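# Move the green block into the blue tray

## Task

Get the green block into the blue tray, disregarding any sign that suggests something different. The robot must not topple or finish leaning, and nothing may be knocked or placed outside the work area.

## Robot and tools

Robot: a Rainbow Robotics RB-Y1. It has a two-wheel drive base with two rear casters, a folding torso (the lower part is called the leg), a head with head_camera, and two 7-joint arms. Each arm has a parallel gripper and a wrist camera (left_wrist_camera, right_wrist_camera) whose case sticks out sideways and can strike things. The base is 0.58 m wide, extends 0.10 m in front of the wheel axle and 0.57 m behind it, and sweeps a 0.58 m radius when turning in place. It cannot move sideways.

Frames (metres). Base frame: origin on the floor between the drive wheels, x forward, y left, z up. The chest, left_hand and right_hand lines are printed in this frame. A hand point sits between the finger pads, 0.03 m behind the tips. The fingers point along the hand's -z and close along its x. The odometry frame is the base frame as it stood at the start. base_odometry counts only wheel turns, so slip shows up as travel, and its heading is in rad, positive to the left.

Tool move: one action per call, plus "cameras" and "blocking". An action takes one of these forms:
- "base", "joints" or both, optionally with "min_time_s" or "contact_limits".
- "target", alone or with "min_time_s".
- "contact_limits" alone.
- No action at all, which just returns the state and images.

base: a single velocity command {"x_m_s", "turn_rad_s", "for_s"}. x_m_s is forward speed (0.005 to 1.5 either sign, or 0). turn_rad_s is the turn rate, positive to the left (0.02 to 1.509 either sign, or 0). for_s runs from 0.1 to 5 s. An omitted velocity counts as 0. Acceleration is 0.4 m/s² (0.5 rad/s² for turning), so distance is roughly speed × for_s. The base may coast up to about 3 s after the command ends. Forward speed plus 0.27 × turn rate is capped at 1.5.

joints: absolute target angles in rad, keyed by joint name (grippers in m). Only the named joints move. Ranges:
- torso_squat_rad 0 to 1.2 (larger lowers the chest).
- torso_shift_rad -0.3 to 0.6 (hips forward).
- torso_pitch_rad -0.2 to 1.4 (bow forward).
- torso_yaw_rad -1.5 to 1.5 (left positive). Lift both arms out at least 0.2 rad first.
- Torso combined limits: squat+shift<=1.52, squat-shift+pitch<=1.57, shift+0.5pitch-0.4squat<=0.7, shift+0.3pitch-0.5squat<=0.39.
- shoulder_pitch ±2.356 (negative swings the arm forward and up).
- left shoulder_roll 0 to 3.141 and right -3.141 to 0 (raises the arm outward).
- shoulder_yaw ±2.094.
- elbow -2.617 to 0.01 (negative bends).
- forearm_roll ±3.141.
- wrist_pitch -1.57 to 1.919.
- hand_roll ±2.705.
- gripper_m 0 to 0.1, the gap between the pads.
- head_pan_rad ±0.523 and head_tilt_rad -0.35 to 1.57 (positive looks down).

target: moves a single hand to an absolute pose in the base frame. Give {"side": "left"|"right", "x", "y", "z" in m (-3 to 3), "quat_wxyz" as the hand lines print it}. The pose is solved once into joint angles, so the hand travels on an arc; split long moves into shorter steps. A target waits for earlier moves to finish and is refused if one is still running. The hand status reads "reached" (within 10 mm and 2°), "short" with the remaining error, or "refused" with a reason.

min_time_s (0.1 to 8) sets the minimum duration of arm, head and torso motions. contact_limits sets gripper squeeze current in mA (200 to 672.5), keyed by left_gripper_m/right_gripper_m. The default is 672.5, and a setting persists until changed. To grip, command an opening at least 0.005 m narrower than the object.

cameras: a list drawn from head_camera, left_wrist_camera, right_wrist_camera, "all"; [] returns none. blocking false makes the call return within about 0.5 s while motion continues.

wait {seconds 0-10, cameras} lets the scene run and returns early once motions come to rest. stop brakes every running motion. zoom_image {camera, region [x0,y0,x1,y1] in pixels, up to 504×504} magnifies the latest image. finished_scene ends the scene; the block must then stay in the tray without help. read_manual only returns licence texts.

Results. The "move" line reads "done" when every motion has finished, otherwise the worst status. Joint statuses:
- "off_target": the joint stopped away from its target and may still be pushing.
- "contact_stop": the torso met resistance.
- "time_out": the motion ran too long, often because something is blocking it.
- "limit_stop_at_<name>": a self-collision guard stopped it.
- "not_followed": the arm-collision check withheld the command.
- "torque_fault": a joint was overloaded, causing a 10 s halt.
- "limit_stop_at_motor_heat": a motor overheated.

An unplanned stop or a refusal cancels the rest of that reply's calls. lidar_m gives 12 sectors of 30° each, counter-clockwise from straight ahead, measured at 0.23 m height; "-" means nothing was seen. motor_effort shows wheel effort in %; a high reading at rest suggests the robot is pushing on something. wheel_motors_off=1 means the wheel motors have shut off for 2 s after a stall.

Avoid the following:
- Letting the arms collide or press on each other, including grippers and camera cases. Keep about 0.5 rad of outward shoulder roll when both arms reach forward.
- Driving into furniture fast, or with the body snagged on an edge.
- Bending or stopping sharply with the arms extended ahead, which can tip the robot.
- Dropping the block from a height, slamming it, or pushing hard.
- Holding an outstretched arm or a load for long periods, which overheats motors.
- Sweeping items off the work area.

Each tool is called after "Request:" as a command line: name --argument value for each argument, lists and objects as JSON in quotes; but a table of rows of numbers goes row by row, as --pt "numbers of a row", without its own name.

## Session

Request:
move --cameras '["all"]'

Scene clock: 0.00 s.
Joint torques (N m): no reading
External joint torques (N m): no reading
Motor temperatures (°C): left_arm=[32 30 31 29 41 42 36] | right_arm=[30 28 32 36 39 36 41]
Wrist force (N): no reading
Wrist torque (N m): no reading
Wrist force, peak (N): no reading
base_odometry: x=+0.000 y=+0.000 heading=+0.000
lidar_m: 2.86 2.11 1.85 2.29 2.47 2.29 2.33 2.55 2.37 1.95 2.99 2.83
base_status: not commanded
joint_positions: torso_squat_rad=+0.350 torso_shift_rad=+0.000 torso_pitch_rad=+0.000 torso_yaw_rad=+0.000 left_shoulder_pitch_rad=+0.027 left_shoulder_roll_rad=+0.037 left_shoulder_yaw_rad=-0.021 left_elbow_rad=-0.157 left_forearm_roll_rad=-0.032 left_wrist_pitch_rad=+0.012 left_hand_roll_rad=-0.007 left_gripper_m=+0.100 right_shoulder_pitch_rad=-0.005 right_shoulder_roll_rad=-0.037 right_shoulder_yaw_rad=+0.014 right_elbow_rad=-0.224 right_forearm_roll_rad=-0.044 right_wrist_pitch_rad=-0.021 right_hand_roll_rad=+0.000 right_gripper_m=+0.100 head_pan_rad=+0.000 head_tilt_rad=+0.400
joint_status: not commanded
wheel_motors_off: 0
motor_effort: left_wheel=+1 right_wheel=+2
chest: x=-0.2280 y=+0.0006 z=+1.2475 quat_wxyz=(+1.000, +0.000, +0.000, +0.000) (m; base frame)
left_hand: x=-0.1742 y=+0.2475 z=+0.5643 quat_wxyz=(+0.998, +0.019, -0.059, -0.027) (m; base frame)
right_hand: x=-0.1108 y=-0.2463 z=+0.5726 quat_wxyz=(+0.992, -0.016, -0.125, -0.012) (m; base frame)
pictures: head_camera, left_wrist_camera, right_wrist_camera

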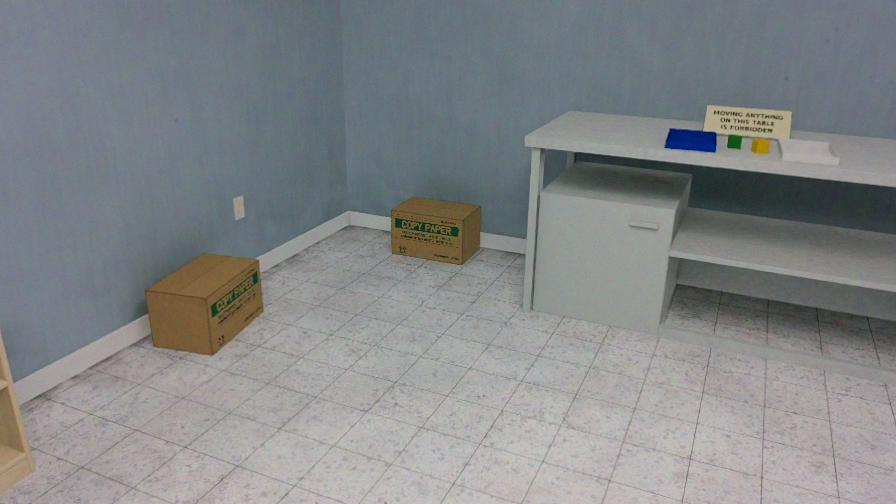

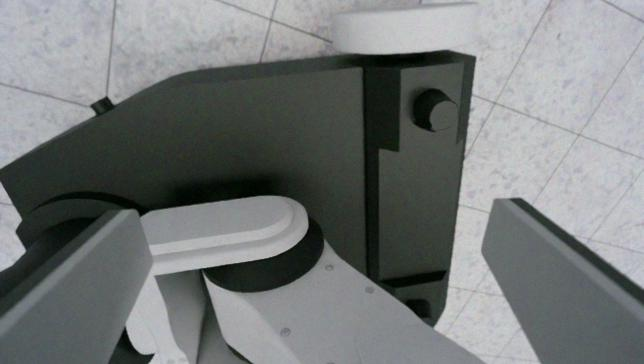

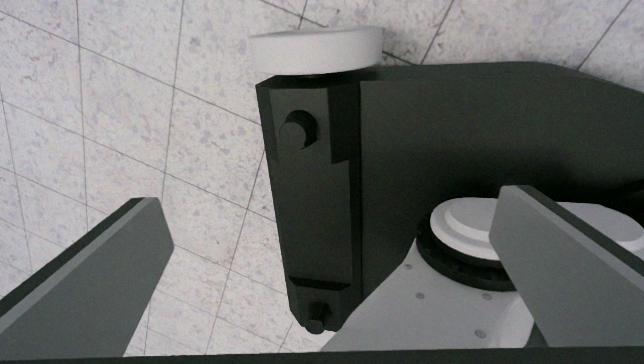

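Request:
move --base '{"turn_rad_s": -0.4, "for_s": 1.115}'

Request:
move --base '{"x_m_s": 0.6, "for_s": 3.5}'

Request:
move --base '{"turn_rad_s": 0.3, "for_s": 0.47}' --cameras '["head_camera"]'

Scene clock: 19.77 s.
Joint torques (N m): left_arm=[-0.26 0.88 -0.5 -0.07 0.11 -0.27 0.01] | right_arm=[-2.13 -1.59 -0.88 -1.15 0.04 -0.51 0.18]
External joint torques (N m): left_arm=[0.94 -0.29 -0.58 0.14 0.1 0.08 0.01] | right_arm=[0.63 0.02 -0.77 0.08 -0.01 0.05 0.17]
Wrist force (N): left_arm=[-1.7 0.0 -6.8] | right_arm=[-1.5 -0.7 -5.1]
Wrist torque (N m): left_arm=[-0.10 -0.13 0.01] | right_arm=[0.01 -0.21 0.08]
Wrist force, peak (N): left_arm=[-1.6 -0.5 -7.5] | right_arm=[-1.3 -1.8 -5.7]
move: done
base_odometry: x=+0.000 y=+0.000 heading=-0.440
lidar_m: 2.82 2.78 2.10 1.85 2.33 2.39 2.29 2.40 2.48 1.92 1.95 2.92
base_status: done (sent for 1.1 of 1.1 s)
joint_positions: torso_squat_rad=+0.350 torso_shift_rad=+0.000 torso_pitch_rad=+0.000 torso_yaw_rad=+0.000 left_shoulder_pitch_rad=+0.027 left_shoulder_roll_rad=+0.037 left_shoulder_yaw_rad=-0.021 left_elbow_rad=-0.157 left_forearm_roll_rad=-0.032 left_wrist_pitch_rad=+0.012 left_hand_roll_rad=-0.007 left_gripper_m=+0.100 right_shoulder_pitch_rad=-0.005 right_shoulder_roll_rad=-0.037 right_shoulder_yaw_rad=+0.014 right_elbow_rad=-0.224 right_forearm_roll_rad=-0.044 right_wrist_pitch_rad=-0.021 right_hand_roll_rad=+0.000 right_gripper_m=+0.100 head_pan_rad=+0.000 head_tilt_rad=+0.400
joint_status: not commanded
wheel_motors_off: 0
motor_effort: left_wheel=+6(23) right_wheel=+0(27)
chest: x=-0.2280 y=+0.0006 z=+1.2475 quat_wxyz=(+1.000, +0.000, +0.000, +0.000) (m; base frame)
left_hand: x=-0.1742 y=+0.2475 z=+0.5643 quat_wxyz=(+0.998, +0.019, -0.059, -0.027) (m; base frame)
right_hand: x=-0.1108 y=-0.2463 z=+0.5726 quat_wxyz=(+0.992, -0.016, -0.125, -0.012) (m; base frame)
pictures: none

Scene clock: 25.20 s.
Joint torques (N m): left_arm=[-0.11 0.08 -0.2 -0.02 -0.05 -0.28 -0.05] | right_arm=[-2.01 -1.71 -0.7 -0.82 -0.08 -0.45 0.18]
External joint torques (N m): left_arm=[1.1 -1.09 -0.28 0.19 -0.06 0.06 -0.04] | right_arm=[0.75 -0.11 -0.59 0.41 -0.13 0.12 0.16]
Wrist force (N): left_arm=[-1.7 -0.1 -6.8] | right_arm=[-1.2 -0.1 -5.4]
Wrist torque (N m): left_arm=[-0.09 -0.10 -0.02] | right_arm=[0.00 -0.14 0.05]
Wrist force, peak (N): left_arm=[-1.0 -0.2 -7.7] | right_arm=[-1.8 -1.2 -6.0]
move: done
base_odometry: x=+1.900 y=-0.895 heading=-0.440
lidar_m: 1.10 0.75 1.00 1.94 2.21 2.98 4.39 3.38 2.30 2.29 1.07 1.20
base_status: done (sent for 3.5 of 3.5 s)
joint_positions: torso_squat_rad=+0.350 torso_shift_rad=+0.000 torso_pitch_rad=+0.000 torso_yaw_rad=+0.000 left_shoulder_pitch_rad=+0.027 left_shoulder_roll_rad=+0.037 left_shoulder_yaw_rad=-0.021 left_elbow_rad=-0.157 left_forearm_roll_rad=-0.032 left_wrist_pitch_rad=+0.012 left_hand_roll_rad=-0.007 left_gripper_m=+0.100 right_shoulder_pitch_rad=-0.005 right_shoulder_roll_rad=-0.037 right_shoulder_yaw_rad=+0.014 right_elbow_rad=-0.224 right_forearm_roll_rad=-0.044 right_wrist_pitch_rad=-0.021 right_hand_roll_rad=+0.000 right_gripper_m=+0.100 head_pan_rad=+0.000 head_tilt_rad=+0.400
joint_status: not commanded
wheel_motors_off: 0
motor_effort: left_wheel=-7(40) right_wheel=+6(44)
chest: x=-0.2280 y=+0.0006 z=+1.2475 quat_wxyz=(+1.000, +0.000, +0.000, +0.000) (m; base frame)
left_hand: x=-0.1741 y=+0.2475 z=+0.5643 quat_wxyz=(+0.998, +0.019, -0.059, -0.027) (m; base frame)
right_hand: x=-0.1107 y=-0.2463 z=+0.5726 quat_wxyz=(+0.992, -0.016, -0.125, -0.012) (m; base frame)
pictures: none

Scene clock: 26.50 s.
Joint torques (N m): left_arm=[-0.47 0.29 0.09 -0.31 -0.01 -0.23 -0.15] | right_arm=[-1.73 -1.69 -0.74 -1.05 -0.05 -0.49 0.24]
External joint torques (N m): left_arm=[0.74 -0.89 0 -0.11 -0.01 0.11 -0.15] | right_arm=[1.03 -0.1 -0.63 0.19 -0.11 0.07 0.22]
Wrist force (N): left_arm=[-1.3 -0.1 -6.4] | right_arm=[-1.1 -1.4 -4.9]
Wrist torque (N m): left_arm=[-0.09 -0.10 -0.02] | right_arm=[0.14 -0.11 0.09]
Wrist force, peak (N): left_arm=[-1.8 -0.2 -7.4] | right_arm=[-0.6 -1.5 -5.7]
move: done
base_odometry: x=+1.900 y=-0.895 heading=-0.332
lidar_m: 0.76 0.77 1.09 1.93 2.22 2.99 4.39 2.45 2.31 2.29 1.07 1.34
base_status: done (sent for 0.47 of 0.47 s)
joint_positions: torso_squat_rad=+0.350 torso_shift_rad=+0.000 torso_pitch_rad=+0.000 torso_yaw_rad=+0.000 left_shoulder_pitch_rad=+0.027 left_shoulder_roll_rad=+0.037 left_shoulder_yaw_rad=-0.021 left_elbow_rad=-0.157 left_forearm_roll_rad=-0.032 left_wrist_pitch_rad=+0.012 left_hand_roll_rad=-0.007 left_gripper_m=+0.100 right_shoulder_pitch_rad=-0.005 right_shoulder_roll_rad=-0.037 right_shoulder_yaw_rad=+0.014 right_elbow_rad=-0.224 right_forearm_roll_rad=-0.044 right_wrist_pitch_rad=-0.021 right_hand_roll_rad=+0.000 right_gripper_m=+0.100 head_pan_rad=+0.000 head_tilt_rad=+0.400
joint_status: not commanded
wheel_motors_off: 0
motor_effort: left_wheel=-16(33) right_wheel=+1(30)
chest: x=-0.2280 y=+0.0005 z=+1.2475 quat_wxyz=(+1.000, +0.000, +0.000, +0.000) (m; base frame)
left_hand: x=-0.1741 y=+0.2475 z=+0.5643 quat_wxyz=(+0.998, +0.019, -0.059, -0.027) (m; base frame)
right_hand: x=-0.1107 y=-0.2463 z=+0.5726 quat_wxyz=(+0.992, -0.016, -0.125, -0.012) (m; base frame)
pictures: head_camera
camera_calibration:
head_camera: T_world_to_cam=[[0.0140989, -0.999663, 0.021805, -0.0309943], [-0.347796, -0.0253483, -0.937227, 1.34342], [0.937464, 0.00563015, -0.348036, 0.635595], [0, 0, 0, 1]] pos_world=[-0.128173, -0.000508837, 1.48098]

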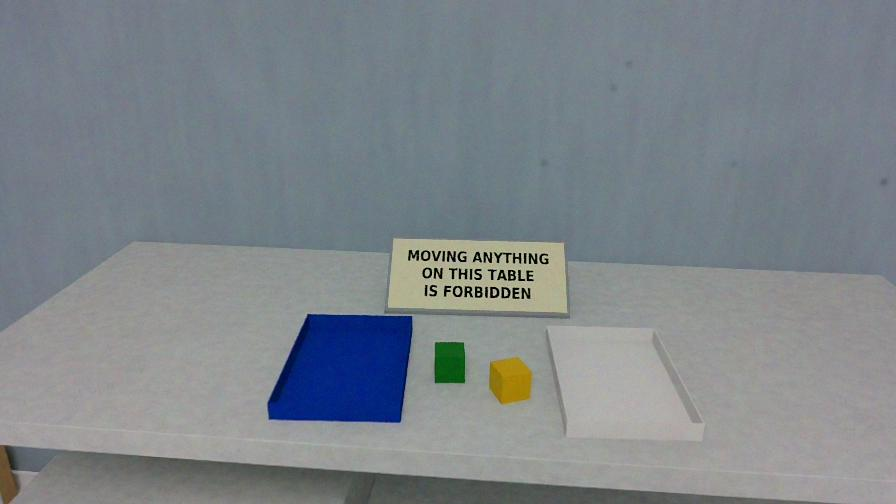

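Request:
move --joints '{"torso_shift_rad": 0.3, "torso_pitch_rad": 0.5, "head_tilt_rad": 0.4}' --min_time_s 2.5

Request:
move --target '{"side": "left", "x": 0.4, "y": 0.25, "z": 1.08, "quat_wxyz": [1, 0, 0, 0]}' --min_time_s 2 --cameras '["head_camera", "left_wrist_camera"]'

Scene clock: 53.53 s.
Joint torques (N m): left_arm=[12.94 0.15 -0.13 5.28 0.11 0.73 -0.02] | right_arm=[11.32 -1.4 -0.94 3.71 -0.27 0.52 0.21]
External joint torques (N m): left_arm=[0.55 -1 -0.25 0.2 0.12 0.08 -0.04] | right_arm=[-0.18 -0.03 -0.64 -0.43 -0.2 0.07 0.22]
Wrist force (N): left_arm=[1.0 0.3 -6.6] | right_arm=[2.4 -1.7 -4.9]
Wrist torque (N m): left_arm=[-0.13 -0.01 0.00] | right_arm=[0.24 0.11 0.09]
Wrist force, peak (N): left_arm=[-1.8 -0.2 -7.6] | right_arm=[-2.1 -1.9 -5.8]
move: done
base_odometry: x=+1.900 y=-0.895 heading=-0.332
lidar_m: 0.77 0.76 1.08 1.94 2.22 2.99 4.39 2.46 2.30 2.29 1.08 1.35
base_status: not commanded
joint_positions: torso_squat_rad=+0.350 torso_shift_rad=+0.300 torso_pitch_rad=+0.500 torso_yaw_rad=+0.000 left_shoulder_pitch_rad=+0.027 left_shoulder_roll_rad=+0.037 left_shoulder_yaw_rad=-0.021 left_elbow_rad=-0.157 left_forearm_roll_rad=-0.032 left_wrist_pitch_rad=+0.012 left_hand_roll_rad=-0.007 left_gripper_m=+0.100 right_shoulder_pitch_rad=-0.005 right_shoulder_roll_rad=-0.037 right_shoulder_yaw_rad=+0.014 right_elbow_rad=-0.224 right_forearm_roll_rad=-0.044 right_wrist_pitch_rad=-0.021 right_hand_roll_rad=+0.000 right_gripper_m=+0.100 head_pan_rad=+0.000 head_tilt_rad=+0.400
joint_status: all done
wheel_motors_off: 0
motor_effort: left_wheel=-14(17) right_wheel=+5(5)
chest: x=+0.1146 y=+0.0005 z=+1.1803 quat_wxyz=(+0.969, +0.000, +0.247, +0.000) (m; base frame)
left_hand: x=-0.1657 y=+0.2475 z=+0.5549 quat_wxyz=(+0.981, +0.012, +0.190, -0.031) (m; base frame)
right_hand: x=-0.1060 y=-0.2464 z=+0.5318 quat_wxyz=(+0.992, -0.018, +0.124, -0.008) (m; base frame)
pictures: none

Scene clock: 55.87 s.
Joint torques (N m): left_arm=[-2.94 -9.42 5.44 2.71 0.34 0.38 -0.5] | right_arm=[11.22 -1.41 -0.79 3.75 -0.17 0.56 0.1]
External joint torques (N m): left_arm=[0.59 0.76 0.05 -0.06 0.03 0.06 -0.47] | right_arm=[-0.28 -0.03 -0.49 -0.39 -0.09 0.11 0.11]
Wrist force (N): left_arm=[-3.8 3.5 -5.5] | right_arm=[1.8 -1.1 -4.4]
Wrist torque (N m): left_arm=[-0.37 -0.37 0.06] | right_arm=[0.13 -0.02 0.08]
Wrist force, peak (N): left_arm=[-6.0 -2.1 -5.7] | right_arm=[2.4 -1.4 -5.7]
move: short
base_odometry: x=+1.900 y=-0.895 heading=-0.332
lidar_m: 0.76 0.76 1.09 1.94 2.22 2.99 4.40 2.46 2.30 2.29 1.08 1.35
base_status: not commanded
joint_positions: torso_squat_rad=+0.350 torso_shift_rad=+0.300 torso_pitch_rad=+0.500 torso_yaw_rad=+0.000 left_shoulder_pitch_rad=+2.100 left_shoulder_roll_rad=+1.326 left_shoulder_yaw_rad=+2.094 left_elbow_rad=-2.565 left_forearm_roll_rad=-0.300 left_wrist_pitch_rad=-0.283 left_hand_roll_rad=+2.705 left_gripper_m=+0.100 right_shoulder_pitch_rad=-0.005 right_shoulder_roll_rad=-0.037 right_shoulder_yaw_rad=+0.014 right_elbow_rad=-0.224 right_forearm_roll_rad=-0.044 right_wrist_pitch_rad=-0.021 right_hand_roll_rad=+0.000 right_gripper_m=+0.100 head_pan_rad=+0.000 head_tilt_rad=+0.400
joint_status: all done
wheel_motors_off: 0
motor_effort: left_wheel=-16(17) right_wheel=+6(6)
chest: x=+0.1146 y=+0.0005 z=+1.1803 quat_wxyz=(+0.969, +0.000, +0.247, +0.000) (m; base frame)
left_hand: x=+0.3996 y=+0.2504 z=+1.0800 quat_wxyz=(+0.948, -0.242, -0.207, -0.030) (m; base frame)
left_hand_status: short (checked arc, as near as the solve gets, planned for 2.0 s): 1 mm and 37.3 deg off. The place is met; only the turn is off.
right_hand: x=-0.1061 y=-0.2463 z=+0.5317 quat_wxyz=(+0.992, -0.018, +0.124, -0.008) (m; base frame)
pictures: head_camera, left_wrist_camera
camera_calibration:
head_camera: T_world_to_cam=[[0.0225427, -0.999669, 0.0124058, -0.0242808], [-0.754415, -0.0251521, -0.655915, 1.11413], [0.65601, 0.00542697, -0.754733, 0.803259], [0, 0, 0, 1]] pos_world=[0.314115, -0.000609443, 1.33732]
left_wrist_camera: T_world_to_cam=[[0.897907, 0.0541095, 0.436847, -0.841325], [-0.338332, -0.550029, 0.763544, -0.521497], [0.281594, -0.833391, -0.475568, 0.682726], [0, 0, 0, 1]] pos_world=[0.386741, 0.327663, 1.0904]

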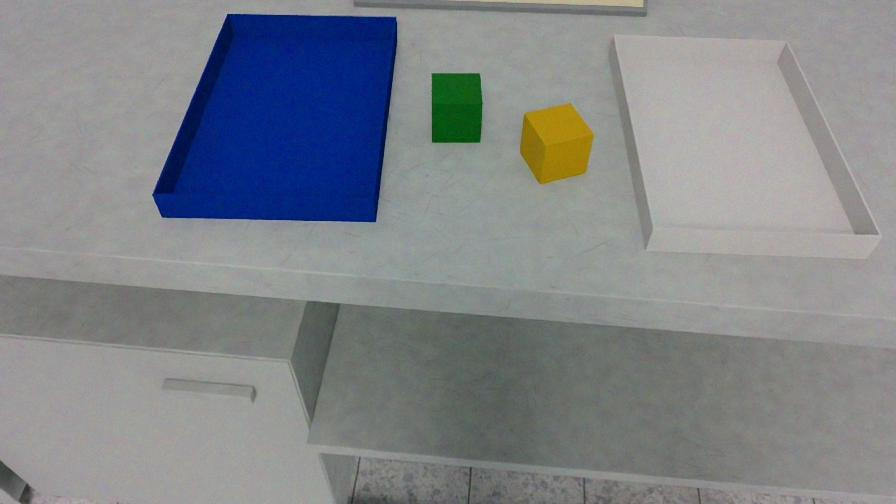

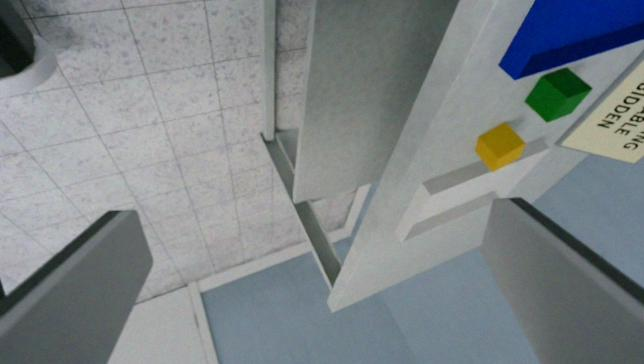

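Request:
move --joints '{"left_shoulder_pitch_rad": -1.4, "left_shoulder_roll_rad": 0.45, "left_shoulder_yaw_rad": -0.2, "left_elbow_rad": -1.0, "left_forearm_roll_rad": 0.0, "left_wrist_pitch_rad": 1.9, "left_hand_roll_rad": 0}' --min_time_s 2.5

Request:
move --base '{"x_m_s": 0.2, "for_s": 1.0}' --cameras '["head_camera", "left_wrist_camera"]'

Scene clock: 87.73 s.
Joint torques (N m): left_arm=[-23.33 7.99 3.26 -7.79 -1.04 -0.12 0.24] | right_arm=[11.46 -1.24 -1.02 3.58 -0.14 0.53 0.13]
External joint torques (N m): left_arm=[-0.49 -0.53 -0.08 -0.1 -0.09 -0.13 0.23] | right_arm=[-0.05 0.14 -0.72 -0.56 -0.07 0.08 0.14]
Wrist force (N): left_arm=[0.0 -2.7 -5.8] | right_arm=[2.2 -1.1 -4.9]
Wrist torque (N m): left_arm=[0.05 -0.01 0.03] | right_arm=[0.14 0.08 0.07]
Wrist force, peak (N): left_arm=[-8.0 1.3 -4.1] | right_arm=[2.1 -1.4 -6.1]
move: done
base_odometry: x=+1.900 y=-0.895 heading=-0.332
lidar_m: 0.76 0.76 1.09 1.94 2.21 2.99 4.40 2.47 2.29 2.29 1.07 1.33
base_status: not commanded
joint_positions: torso_squat_rad=+0.350 torso_shift_rad=+0.300 torso_pitch_rad=+0.500 torso_yaw_rad=+0.000 left_shoulder_pitch_rad=-1.400 left_shoulder_roll_rad=+0.450 left_shoulder_yaw_rad=-0.200 left_elbow_rad=-1.000 left_forearm_roll_rad=+0.000 left_wrist_pitch_rad=+1.900 left_hand_roll_rad=+0.000 left_gripper_m=+0.100 right_shoulder_pitch_rad=-0.005 right_shoulder_roll_rad=-0.037 right_shoulder_yaw_rad=+0.014 right_elbow_rad=-0.224 right_forearm_roll_rad=-0.044 right_wrist_pitch_rad=-0.021 right_hand_roll_rad=+0.000 right_gripper_m=+0.100 head_pan_rad=+0.000 head_tilt_rad=+0.400
joint_status: all done
wheel_motors_off: 0
motor_effort: left_wheel=-14(15) right_wheel=+5(7)
chest: x=+0.1146 y=+0.0005 z=+1.1803 quat_wxyz=(+0.969, +0.000, +0.247, +0.000) (m; base frame)
left_hand: x=+0.6482 y=+0.2840 z=+0.9441 quat_wxyz=(+0.960, +0.259, -0.001, -0.104) (m; base frame)
right_hand: x=-0.1061 y=-0.2463 z=+0.5318 quat_wxyz=(+0.992, -0.018, +0.124, -0.008) (m; base frame)
pictures: none

Scene clock: 89.80 s.
Joint torques (N m): left_arm=[-23.96 8.08 3.74 -8.28 -0.99 0.03 0.37] | right_arm=[10.87 -1.4 -0.93 3.62 -0.18 0.62 0.23]
External joint torques (N m): left_arm=[-1.13 -0.43 0.41 -0.59 -0.03 0.01 0.36] | right_arm=[-0.65 -0.02 -0.63 -0.53 -0.11 0.17 0.24]
Wrist force (N): left_arm=[-0.3 -3.2 -6.0] | right_arm=[2.2 -0.9 -5.0]
Wrist torque (N m): left_arm=[0.15 -0.04 0.04] | right_arm=[0.12 0.08 0.09]
Wrist force, peak (N): left_arm=[-0.1 -2.6 -6.9] | right_arm=[2.5 -1.3 -5.5]
move: done
base_odometry: x=+2.089 y=-0.960 heading=-0.332
lidar_m: 0.71 0.57 0.81 1.96 2.31 3.14 4.60 2.47 2.35 2.30 0.98 1.19
base_status: done (sent for 1 of 1 s)
joint_positions: torso_squat_rad=+0.350 torso_shift_rad=+0.300 torso_pitch_rad=+0.500 torso_yaw_rad=+0.000 left_shoulder_pitch_rad=-1.400 left_shoulder_roll_rad=+0.450 left_shoulder_yaw_rad=-0.200 left_elbow_rad=-1.000 left_forearm_roll_rad=+0.000 left_wrist_pitch_rad=+1.900 left_hand_roll_rad=+0.000 left_gripper_m=+0.100 right_shoulder_pitch_rad=-0.005 right_shoulder_roll_rad=-0.037 right_shoulder_yaw_rad=+0.014 right_elbow_rad=-0.224 right_forearm_roll_rad=-0.044 right_wrist_pitch_rad=-0.021 right_hand_roll_rad=+0.000 right_gripper_m=+0.100 head_pan_rad=+0.000 head_tilt_rad=+0.400
joint_status: not commanded
wheel_motors_off: 0
motor_effort: left_wheel=-2(22) right_wheel=+2(34)
chest: x=+0.1146 y=+0.0005 z=+1.1803 quat_wxyz=(+0.969, +0.000, +0.247, +0.000) (m; base frame)
left_hand: x=+0.6482 y=+0.2841 z=+0.9440 quat_wxyz=(+0.960, +0.259, -0.001, -0.104) (m; base frame)
right_hand: x=-0.1061 y=-0.2464 z=+0.5318 quat_wxyz=(+0.992, -0.018, +0.124, -0.008) (m; base frame)
pictures: head_camera, left_wrist_camera
camera_calibration:
head_camera: T_world_to_cam=[[0.0226209, -0.999666, 0.0124692, -0.02439], [-0.754464, -0.0252531, -0.655856, 1.11406], [0.655952, 0.00542853, -0.754783, 0.803345], [0, 0, 0, 1]] pos_world=[0.314115, -0.00060939, 1.33732]
left_wrist_camera: T_world_to_cam=[[0.974497, -0.222959, -0.0254057, -0.541476], [-0.223528, -0.974443, -0.0222697, 0.472831], [-0.0197911, 0.0273806, -0.999429, 1.02147], [0, 0, 0, 1]] pos_world=[0.653573, 0.312052, 1.01766]

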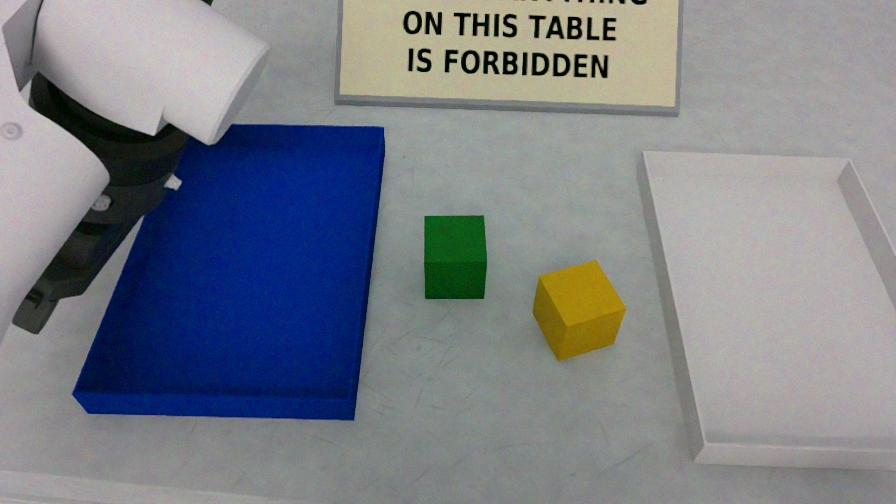

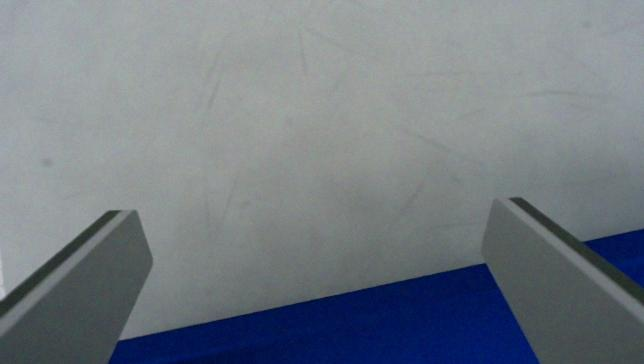

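Request:
move --joints '{"torso_squat_rad": 0.15}' --cameras '["head_camera", "left_wrist_camera"]'

Request:
move --target '{"side": "left", "x": 0.56, "y": 0.26, "z": 1.05, "quat_wxyz": [0.974, 0.225, 0, 0]}' --min_time_s 1.5 --cameras '["head_camera", "left_wrist_camera"]'

Scene clock: 106.40 s.
Joint torques (N m): left_arm=[-23.9 8.15 2.96 -8.03 -1.08 0.02 0.36] | right_arm=[11.13 -1.44 -0.63 3.71 -0.16 0.52 0.13]
External joint torques (N m): left_arm=[-1.07 -0.36 -0.37 -0.33 -0.13 0.01 0.35] | right_arm=[-0.39 -0.06 -0.33 -0.43 -0.09 0.07 0.14]
Wrist force (N): left_arm=[-0.3 -3.2 -6.4] | right_arm=[2.5 -1.1 -5.0]
Wrist torque (N m): left_arm=[0.12 -0.03 0.04] | right_arm=[0.14 0.12 0.08]
Wrist force, peak (N): left_arm=[-0.2 -3.1 -6.6] | right_arm=[1.5 -1.5 -6.2]
move: done
base_odometry: x=+2.089 y=-0.960 heading=-0.332
lidar_m: 0.71 0.57 0.81 1.95 2.31 3.14 4.59 2.47 2.35 2.30 0.98 1.19
base_status: not commanded
joint_positions: torso_squat_rad=+0.150 torso_shift_rad=+0.300 torso_pitch_rad=+0.500 torso_yaw_rad=+0.000 left_shoulder_pitch_rad=-1.400 left_shoulder_roll_rad=+0.450 left_shoulder_yaw_rad=-0.200 left_elbow_rad=-1.000 left_forearm_roll_rad=+0.000 left_wrist_pitch_rad=+1.900 left_hand_roll_rad=+0.000 left_gripper_m=+0.100 right_shoulder_pitch_rad=-0.005 right_shoulder_roll_rad=-0.037 right_shoulder_yaw_rad=+0.014 right_elbow_rad=-0.224 right_forearm_roll_rad=-0.044 right_wrist_pitch_rad=-0.021 right_hand_roll_rad=+0.000 right_gripper_m=+0.100 head_pan_rad=+0.000 head_tilt_rad=+0.400
joint_status: all done
wheel_motors_off: 0
motor_effort: left_wheel=-2(2) right_wheel=+3(3)
chest: x=+0.1248 y=+0.0006 z=+1.2133 quat_wxyz=(+0.969, +0.000, +0.247, +0.000) (m; base frame)
left_hand: x=+0.6584 y=+0.2841 z=+0.9770 quat_wxyz=(+0.960, +0.259, -0.001, -0.104) (m; base frame)
right_hand: x=-0.0959 y=-0.2463 z=+0.5648 quat_wxyz=(+0.992, -0.018, +0.124, -0.008) (m; base frame)
pictures: head_camera, left_wrist_camera
camera_calibration:
head_camera: T_world_to_cam=[[0.0226208, -0.999666, 0.0124668, -0.024929], [-0.754506, -0.0252518, -0.655807, 1.14335], [0.655903, 0.0054286, -0.754825, 0.821635], [0, 0, 0, 1]] pos_world=[0.324315, -0.00050939, 1.37032]
left_wrist_camera: T_world_to_cam=[[0.974497, -0.222959, -0.0254057, -0.550675], [-0.223528, -0.974443, -0.0222697, 0.475868], [-0.0197911, 0.0273806, -0.999429, 1.05465], [0, 0, 0, 1]] pos_world=[0.663873, 0.312052, 1.05066]

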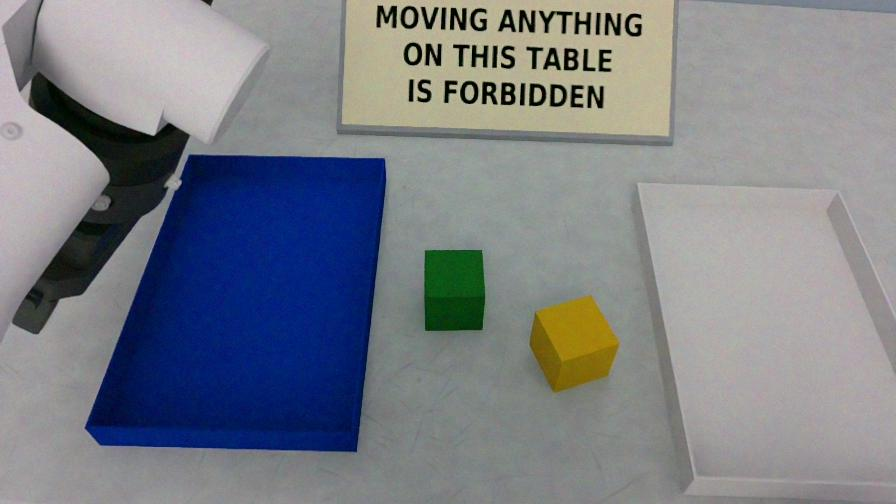

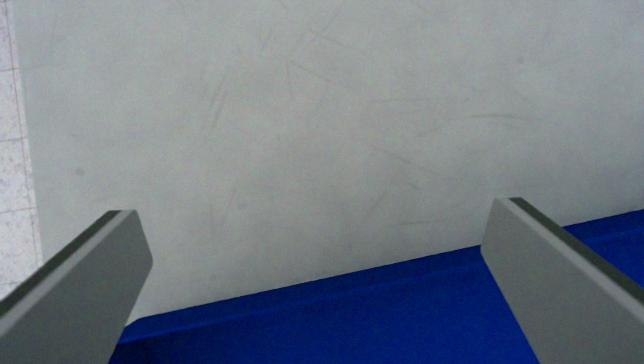

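Scene clock: 108.23 s.
Joint torques (N m): left_arm=[-20.7 4.42 8.1 2.54 -0.58 0.52 -0.41] | right_arm=[10.98 -1.5 -0.86 3.63 -0.15 0.52 0.17]
External joint torques (N m): left_arm=[-1.04 -0.72 -0.44 -0.38 -0.16 -0.19 -0.42] | right_arm=[-0.54 -0.12 -0.56 -0.51 -0.08 0.07 0.18]
Wrist force (N): left_arm=[-1.0 -2.1 -6.0] | right_arm=[2.1 -1.1 -5.4]
Wrist torque (N m): left_arm=[0.05 -0.19 0.00] | right_arm=[0.11 0.07 0.07]
Wrist force, peak (N): left_arm=[-2.2 -3.7 -8.5] | right_arm=[2.6 -1.3 -5.4]
move: done
base_odometry: x=+2.089 y=-0.960 heading=-0.332
lidar_m: 0.71 0.57 0.81 1.95 2.31 3.13 4.59 2.48 2.36 2.31 0.98 1.20
base_status: not commanded
joint_positions: torso_squat_rad=+0.150 torso_shift_rad=+0.300 torso_pitch_rad=+0.500 torso_yaw_rad=+0.000 left_shoulder_pitch_rad=-2.249 left_shoulder_roll_rad=+1.123 left_shoulder_yaw_rad=-1.879 left_elbow_rad=-1.674 left_forearm_roll_rad=+1.627 left_wrist_pitch_rad=+1.519 left_hand_roll_rad=+1.039 left_gripper_m=+0.100 right_shoulder_pitch_rad=-0.005 right_shoulder_roll_rad=-0.037 right_shoulder_yaw_rad=+0.014 right_elbow_rad=-0.224 right_forearm_roll_rad=-0.044 right_wrist_pitch_rad=-0.021 right_hand_roll_rad=+0.000 right_gripper_m=+0.100 head_pan_rad=+0.000 head_tilt_rad=+0.400
joint_status: all done
wheel_motors_off: 0
motor_effort: left_wheel=+0(2) right_wheel=+1(4)
chest: x=+0.1247 y=+0.0006 z=+1.2133 quat_wxyz=(+0.969, +0.000, +0.247, +0.000) (m; base frame)
left_hand: x=+0.5600 y=+0.2599 z=+1.0502 quat_wxyz=(+0.974, +0.225, +0.000, +0.000) (m; base frame)
left_hand_status: reached (checked arc, planned for 1.5 s): 0 mm and 0.0 deg off.
right_hand: x=-0.0959 y=-0.2463 z=+0.5648 quat_wxyz=(+0.992, -0.018, +0.124, -0.008) (m; base frame)
pictures: head_camera, left_wrist_camera
camera_calibration:
head_camera: T_world_to_cam=[[0.0226192, -0.999666, 0.0124701, -0.024932], [-0.754413, -0.025252, -0.655914, 1.14346], [0.65601, 0.00542859, -0.754733, 0.821615], [0, 0, 0, 1]] pos_world=[0.324215, -0.00050939, 1.37042]
left_wrist_camera: T_world_to_cam=[[0.999396, -0.0204227, 0.0281139, -0.581083], [-0.0216697, -0.998761, 0.0447904, 0.254813], [0.0271644, -0.0453726, -0.998601, 1.11833], [0, 0, 0, 1]] pos_world=[0.555875, 0.293371, 1.12169]

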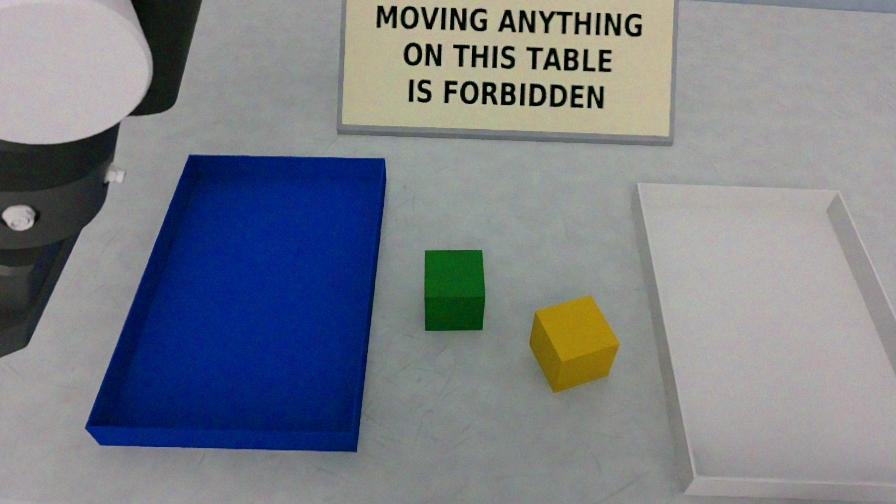

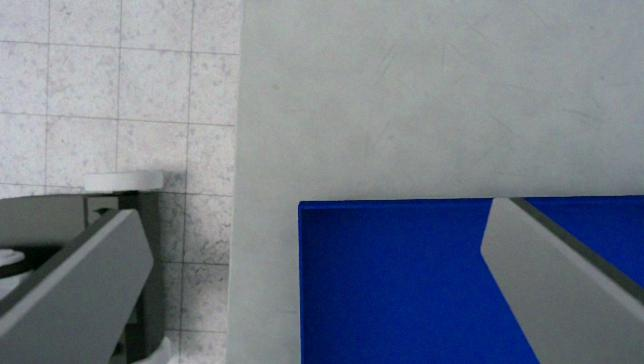

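Request:
move --base '{"x_m_s": 0.2, "for_s": 0.75}'

Request:
move --target '{"side": "left", "x": 0.56, "y": 0.03, "z": 1.02, "quat_wxyz": [1, 0, 0, 0]}' --min_time_s 2 --cameras '["head_camera", "left_wrist_camera"]'

Scene clock: 124.97 s.
Joint torques (N m): left_arm=[-20.17 4.66 8.04 2.71 -0.32 0.66 -0.49] | right_arm=[10.88 -1.37 -1.08 3.73 -0.13 0.46 0.17]
External joint torques (N m): left_arm=[-0.5 -0.47 -0.5 -0.21 0.09 -0.06 -0.5] | right_arm=[-0.64 0.02 -0.78 -0.41 -0.06 0.01 0.19]
Wrist force (N): left_arm=[-1.1 -1.9 -5.8] | right_arm=[2.2 -1.5 -5.4]
Wrist torque (N m): left_arm=[0.04 -0.17 0.02] | right_arm=[0.16 0.11 0.08]
Wrist force, peak (N): left_arm=[-0.9 -2.7 -6.6] | right_arm=[1.6 -0.8 -6.3]
move: done
base_odometry: x=+2.234 y=-1.010 heading=-0.332
lidar_m: 0.67 0.42 0.56 1.96 2.39 3.25 4.74 2.54 2.37 2.32 0.92 1.03
base_status: done (sent for 0.77 of 0.77 s)
joint_positions: torso_squat_rad=+0.150 torso_shift_rad=+0.300 torso_pitch_rad=+0.500 torso_yaw_rad=+0.000 left_shoulder_pitch_rad=-2.249 left_shoulder_roll_rad=+1.123 left_shoulder_yaw_rad=-1.879 left_elbow_rad=-1.674 left_forearm_roll_rad=+1.627 left_wrist_pitch_rad=+1.519 left_hand_roll_rad=+1.039 left_gripper_m=+0.100 right_shoulder_pitch_rad=-0.005 right_shoulder_roll_rad=-0.037 right_shoulder_yaw_rad=+0.014 right_elbow_rad=-0.224 right_forearm_roll_rad=-0.044 right_wrist_pitch_rad=-0.021 right_hand_roll_rad=+0.000 right_gripper_m=+0.100 head_pan_rad=+0.000 head_tilt_rad=+0.400
joint_status: not commanded
wheel_motors_off: 0
motor_effort: left_wheel=-2(20) right_wheel=+0(23)
chest: x=+0.1249 y=+0.0006 z=+1.2133 quat_wxyz=(+0.969, +0.000, +0.247, +0.000) (m; base frame)
left_hand: x=+0.5601 y=+0.2599 z=+1.0501 quat_wxyz=(+0.974, +0.225, +0.000, +0.000) (m; base frame)
right_hand: x=-0.0959 y=-0.2463 z=+0.5648 quat_wxyz=(+0.992, -0.018, +0.124, -0.008) (m; base frame)
pictures: none

Scene clock: 127.30 s.
Joint torques (N m): left_arm=[-21.67 4.38 10.64 2.25 0.45 -0.25 0.36] | right_arm=[10.9 -1.22 -0.99 3.67 -0.16 0.5 0.12]
External joint torques (N m): left_arm=[0.45 -2.66 1.11 -0.21 0.41 -0.2 0.36] | right_arm=[-0.62 0.16 -0.69 -0.48 -0.09 0.05 0.14]
Wrist force (N): left_arm=[-1.2 0.0 -7.1] | right_arm=[1.8 -0.5 -4.3]
Wrist torque (N m): left_arm=[-0.15 -0.12 -0.02] | right_arm=[0.03 0.08 0.07]
Wrist force, peak (N): left_arm=[-1.5 -1.1 -7.3] | right_arm=[2.6 -0.2 -6.2]
move: done
base_odometry: x=+2.234 y=-1.010 heading=-0.332
lidar_m: 0.68 0.43 0.57 1.97 2.39 3.25 4.75 2.54 2.38 2.33 0.92 1.03
base_status: not commanded
joint_positions: torso_squat_rad=+0.150 torso_shift_rad=+0.300 torso_pitch_rad=+0.500 torso_yaw_rad=+0.000 left_shoulder_pitch_rad=-2.179 left_shoulder_roll_rad=+0.752 left_shoulder_yaw_rad=-1.677 left_elbow_rad=-1.441 left_forearm_roll_rad=+1.817 left_wrist_pitch_rad=+1.247 left_hand_roll_rad=+1.173 left_gripper_m=+0.100 right_shoulder_pitch_rad=-0.005 right_shoulder_roll_rad=-0.037 right_shoulder_yaw_rad=+0.014 right_elbow_rad=-0.224 right_forearm_roll_rad=-0.044 right_wrist_pitch_rad=-0.021 right_hand_roll_rad=+0.000 right_gripper_m=+0.100 head_pan_rad=+0.000 head_tilt_rad=+0.400
joint_status: all done
wheel_motors_off: 0
motor_effort: left_wheel=-1(2) right_wheel=+1(3)
chest: x=+0.1249 y=+0.0006 z=+1.2133 quat_wxyz=(+0.969, +0.000, +0.247, +0.000) (m; base frame)
left_hand: x=+0.5600 y=+0.0301 z=+1.0203 quat_wxyz=(+1.000, +0.000, -0.001, +0.000) (m; base frame)
left_hand_status: reached (checked arc, planned for 2.0 s): 0 mm and 0.1 deg off.
right_hand: x=-0.0959 y=-0.2463 z=+0.5648 quat_wxyz=(+0.992, -0.018, +0.124, -0.008) (m; base frame)
pictures: head_camera, left_wrist_camera
camera_calibration:
head_camera: T_world_to_cam=[[0.0226208, -0.999666, 0.0124668, -0.0249313], [-0.754506, -0.0252518, -0.655807, 1.14343], [0.655903, 0.0054286, -0.754825, 0.82157], [0, 0, 0, 1]] pos_world=[0.324415, -0.00050939, 1.37032]
left_wrist_camera: T_world_to_cam=[[0.999328, -0.00584559, 0.0361855, -0.593584], [-0.022457, -0.877869, 0.478374, -0.418965], [0.0289698, -0.478865, -0.877411, 0.966451], [0, 0, 0, 1]] pos_world=[0.555779, 0.0915329, 1.06988]

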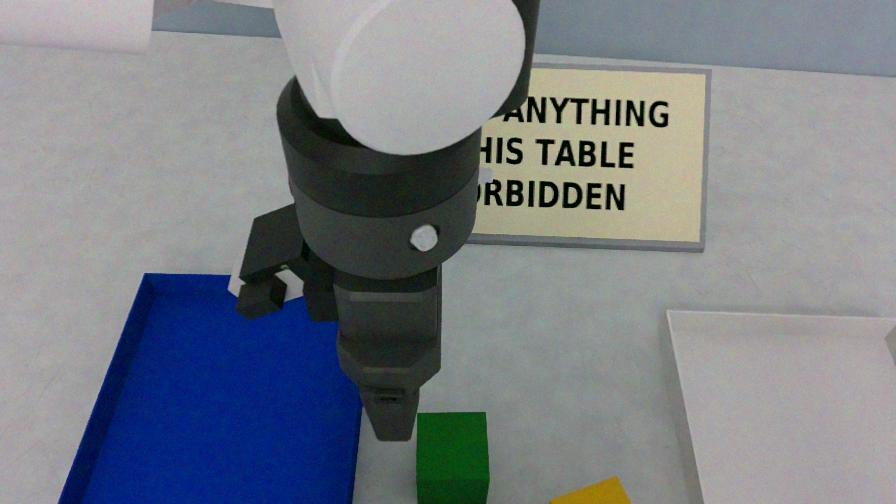

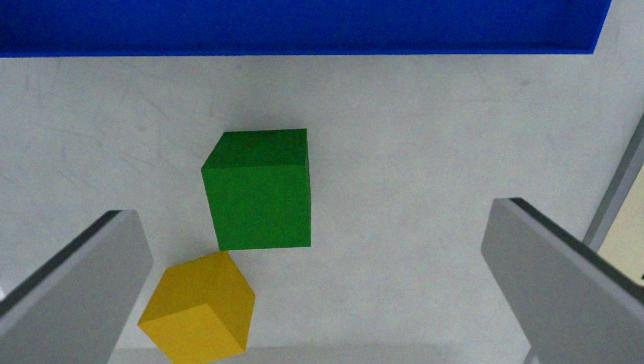

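Request:
move --target '{"side": "left", "x": 0.535, "y": 0.0, "z": 0.985, "quat_wxyz": [1, 0, 0, 0]}' --min_time_s 1 --cameras '["head_camera", "left_wrist_camera"]'

Scene clock: 148.80 s.
Joint torques (N m): left_arm=[-22.02 4.5 8.17 1.14 -0.11 -0.4 0.33] | right_arm=[10.88 -1.33 -0.94 3.68 -0.2 0.47 0.04]
External joint torques (N m): left_arm=[-0.28 -2.47 -1.3 -0.88 -0.15 -0.35 0.33] | right_arm=[-0.63 0.05 -0.65 -0.46 -0.13 0.02 0.06]
Wrist force (N): left_arm=[-1.0 0.3 -7.2] | right_arm=[2.1 -0.5 -5.6]
Wrist torque (N m): left_arm=[-0.15 -0.14 -0.01] | right_arm=[0.07 0.07 0.09]
Wrist force, peak (N): left_arm=[-1.5 0.3 -7.2] | right_arm=[1.8 -1.7 -6.0]
move: done
base_odometry: x=+2.234 y=-1.010 heading=-0.332
lidar_m: 0.67 0.42 0.57 1.96 2.39 3.25 4.74 2.55 2.37 2.32 0.93 1.03
base_status: not commanded
joint_positions: torso_squat_rad=+0.150 torso_shift_rad=+0.300 torso_pitch_rad=+0.500 torso_yaw_rad=+0.000 left_shoulder_pitch_rad=-2.144 left_shoulder_roll_rad=+0.654 left_shoulder_yaw_rad=-1.704 left_elbow_rad=-1.463 left_forearm_roll_rad=+1.760 left_wrist_pitch_rad=+1.181 left_hand_roll_rad=+1.292 left_gripper_m=+0.100 right_shoulder_pitch_rad=-0.005 right_shoulder_roll_rad=-0.037 right_shoulder_yaw_rad=+0.014 right_elbow_rad=-0.224 right_forearm_roll_rad=-0.044 right_wrist_pitch_rad=-0.021 right_hand_roll_rad=+0.000 right_gripper_m=+0.100 head_pan_rad=+0.000 head_tilt_rad=+0.400
joint_status: all done
wheel_motors_off: 0
motor_effort: left_wheel=-1(2) right_wheel=+1(3)
chest: x=+0.1249 y=+0.0006 z=+1.2133 quat_wxyz=(+0.969, +0.000, +0.247, +0.000) (m; base frame)
left_hand: x=+0.5351 y=+0.0000 z=+0.9855 quat_wxyz=(+1.000, +0.000, +0.000, +0.000) (m; base frame)
left_hand_status: reached (checked arc, planned for 1.0 s): 0 mm and 0.1 deg off.
right_hand: x=-0.0959 y=-0.2463 z=+0.5648 quat_wxyz=(+0.992, -0.018, +0.124, -0.008) (m; base frame)
pictures: head_camera, left_wrist_camera
camera_calibration:
head_camera: T_world_to_cam=[[0.0226208, -0.999666, 0.0124668, -0.0249313], [-0.754506, -0.0252518, -0.655807, 1.14343], [0.655903, 0.0054286, -0.754825, 0.82157], [0, 0, 0, 1]] pos_world=[0.324415, -0.00050939, 1.37032]
left_wrist_camera: T_world_to_cam=[[0.99936, -0.00602138, 0.0352515, -0.566752], [-0.0221631, -0.877886, 0.478357, -0.42939], [0.0280664, -0.478833, -0.877457, 0.922663], [0, 0, 0, 1]] pos_world=[0.530977, 0.0614336, 1.03498]

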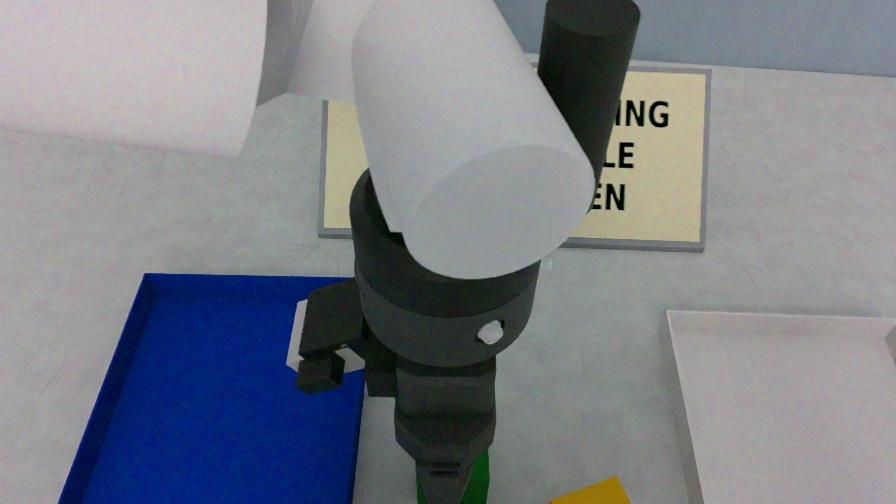

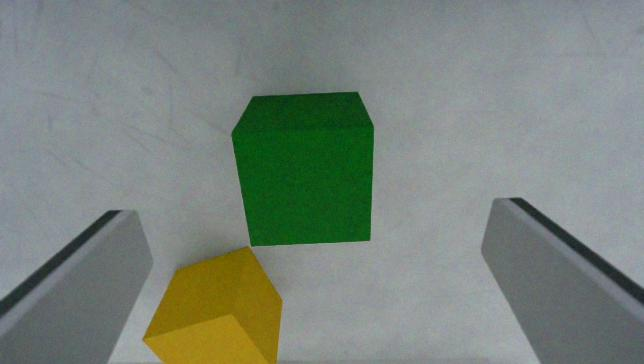

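Request:
move --target '{"side": "left", "x": 0.531, "y": -0.006, "z": 0.92, "quat_wxyz": [0.9997, 0, 0, 0.024]}' --min_time_s 1.2 --cameras '["head_camera", "left_wrist_camera"]'

Scene clock: 163.27 s.
Joint torques (N m): left_arm=[-21.83 3.53 7.3 1.55 -0.09 -0.47 0.27] | right_arm=[10.8 -1.28 -1.01 3.77 -0.12 0.48 0.11]
External joint torques (N m): left_arm=[-0.06 -3.02 -1.65 0.1 -0.13 -0.42 0.27] | right_arm=[-0.71 0.1 -0.71 -0.38 -0.04 0.03 0.12]
Wrist force (N): left_arm=[-0.1 0.1 -6.7] | right_arm=[1.5 -0.7 -5.0]
Wrist torque (N m): left_arm=[-0.13 -0.04 -0.02] | right_arm=[0.10 0.00 0.11]
Wrist force, peak (N): left_arm=[-0.2 -0.2 -7.7] | right_arm=[2.7 -0.9 -5.7]
move: done
base_odometry: x=+2.234 y=-1.010 heading=-0.332
lidar_m: 0.68 0.43 0.56 1.97 2.39 3.25 4.75 2.55 2.36 2.33 0.92 1.04
base_status: not commanded
joint_positions: torso_squat_rad=+0.150 torso_shift_rad=+0.300 torso_pitch_rad=+0.500 torso_yaw_rad=+0.000 left_shoulder_pitch_rad=-2.034 left_shoulder_roll_rad=+0.556 left_shoulder_yaw_rad=-1.763 left_elbow_rad=-1.374 left_forearm_roll_rad=+1.679 left_wrist_pitch_rad=+1.078 left_hand_roll_rad=+1.351 left_gripper_m=+0.100 right_shoulder_pitch_rad=-0.005 right_shoulder_roll_rad=-0.037 right_shoulder_yaw_rad=+0.014 right_elbow_rad=-0.224 right_forearm_roll_rad=-0.044 right_wrist_pitch_rad=-0.021 right_hand_roll_rad=+0.000 right_gripper_m=+0.100 head_pan_rad=+0.000 head_tilt_rad=+0.400
joint_status: all done
wheel_motors_off: 0
motor_effort: left_wheel=-1(2) right_wheel=+1(2)
chest: x=+0.1249 y=+0.0006 z=+1.2133 quat_wxyz=(+0.969, +0.000, +0.247, +0.000) (m; base frame)
left_hand: x=+0.5307 y=-0.0056 z=+0.9208 quat_wxyz=(+1.000, -0.001, -0.001, +0.024) (m; base frame)
left_hand_status: reached (checked arc, planned for 1.2 s): 1 mm and 0.1 deg off.
right_hand: x=-0.0959 y=-0.2463 z=+0.5648 quat_wxyz=(+0.992, -0.018, +0.124, -0.008) (m; base frame)
pictures: head_camera, left_wrist_camera
camera_calibration:
head_camera: T_world_to_cam=[[0.0226208, -0.999666, 0.0124668, -0.0249313], [-0.754506, -0.0252518, -0.655807, 1.14343], [0.655903, 0.0054286, -0.754825, 0.82157], [0, 0, 0, 1]] pos_world=[0.324415, -0.00050939, 1.37032]
left_wrist_camera: T_world_to_cam=[[0.998445, 0.0420453, 0.0366147, -0.56053], [0.0194052, -0.877733, 0.478756, -0.425925], [0.0522674, -0.477301, -0.877184, 0.850261], [0, 0, 0, 1]] pos_world=[0.523483, 0.055549, 0.970273]

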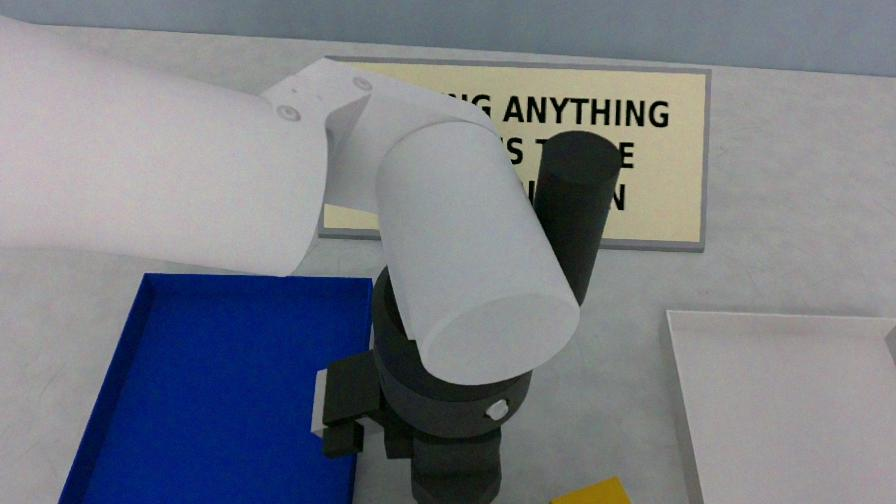

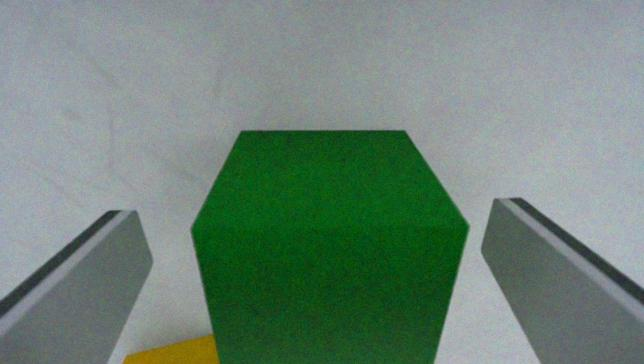

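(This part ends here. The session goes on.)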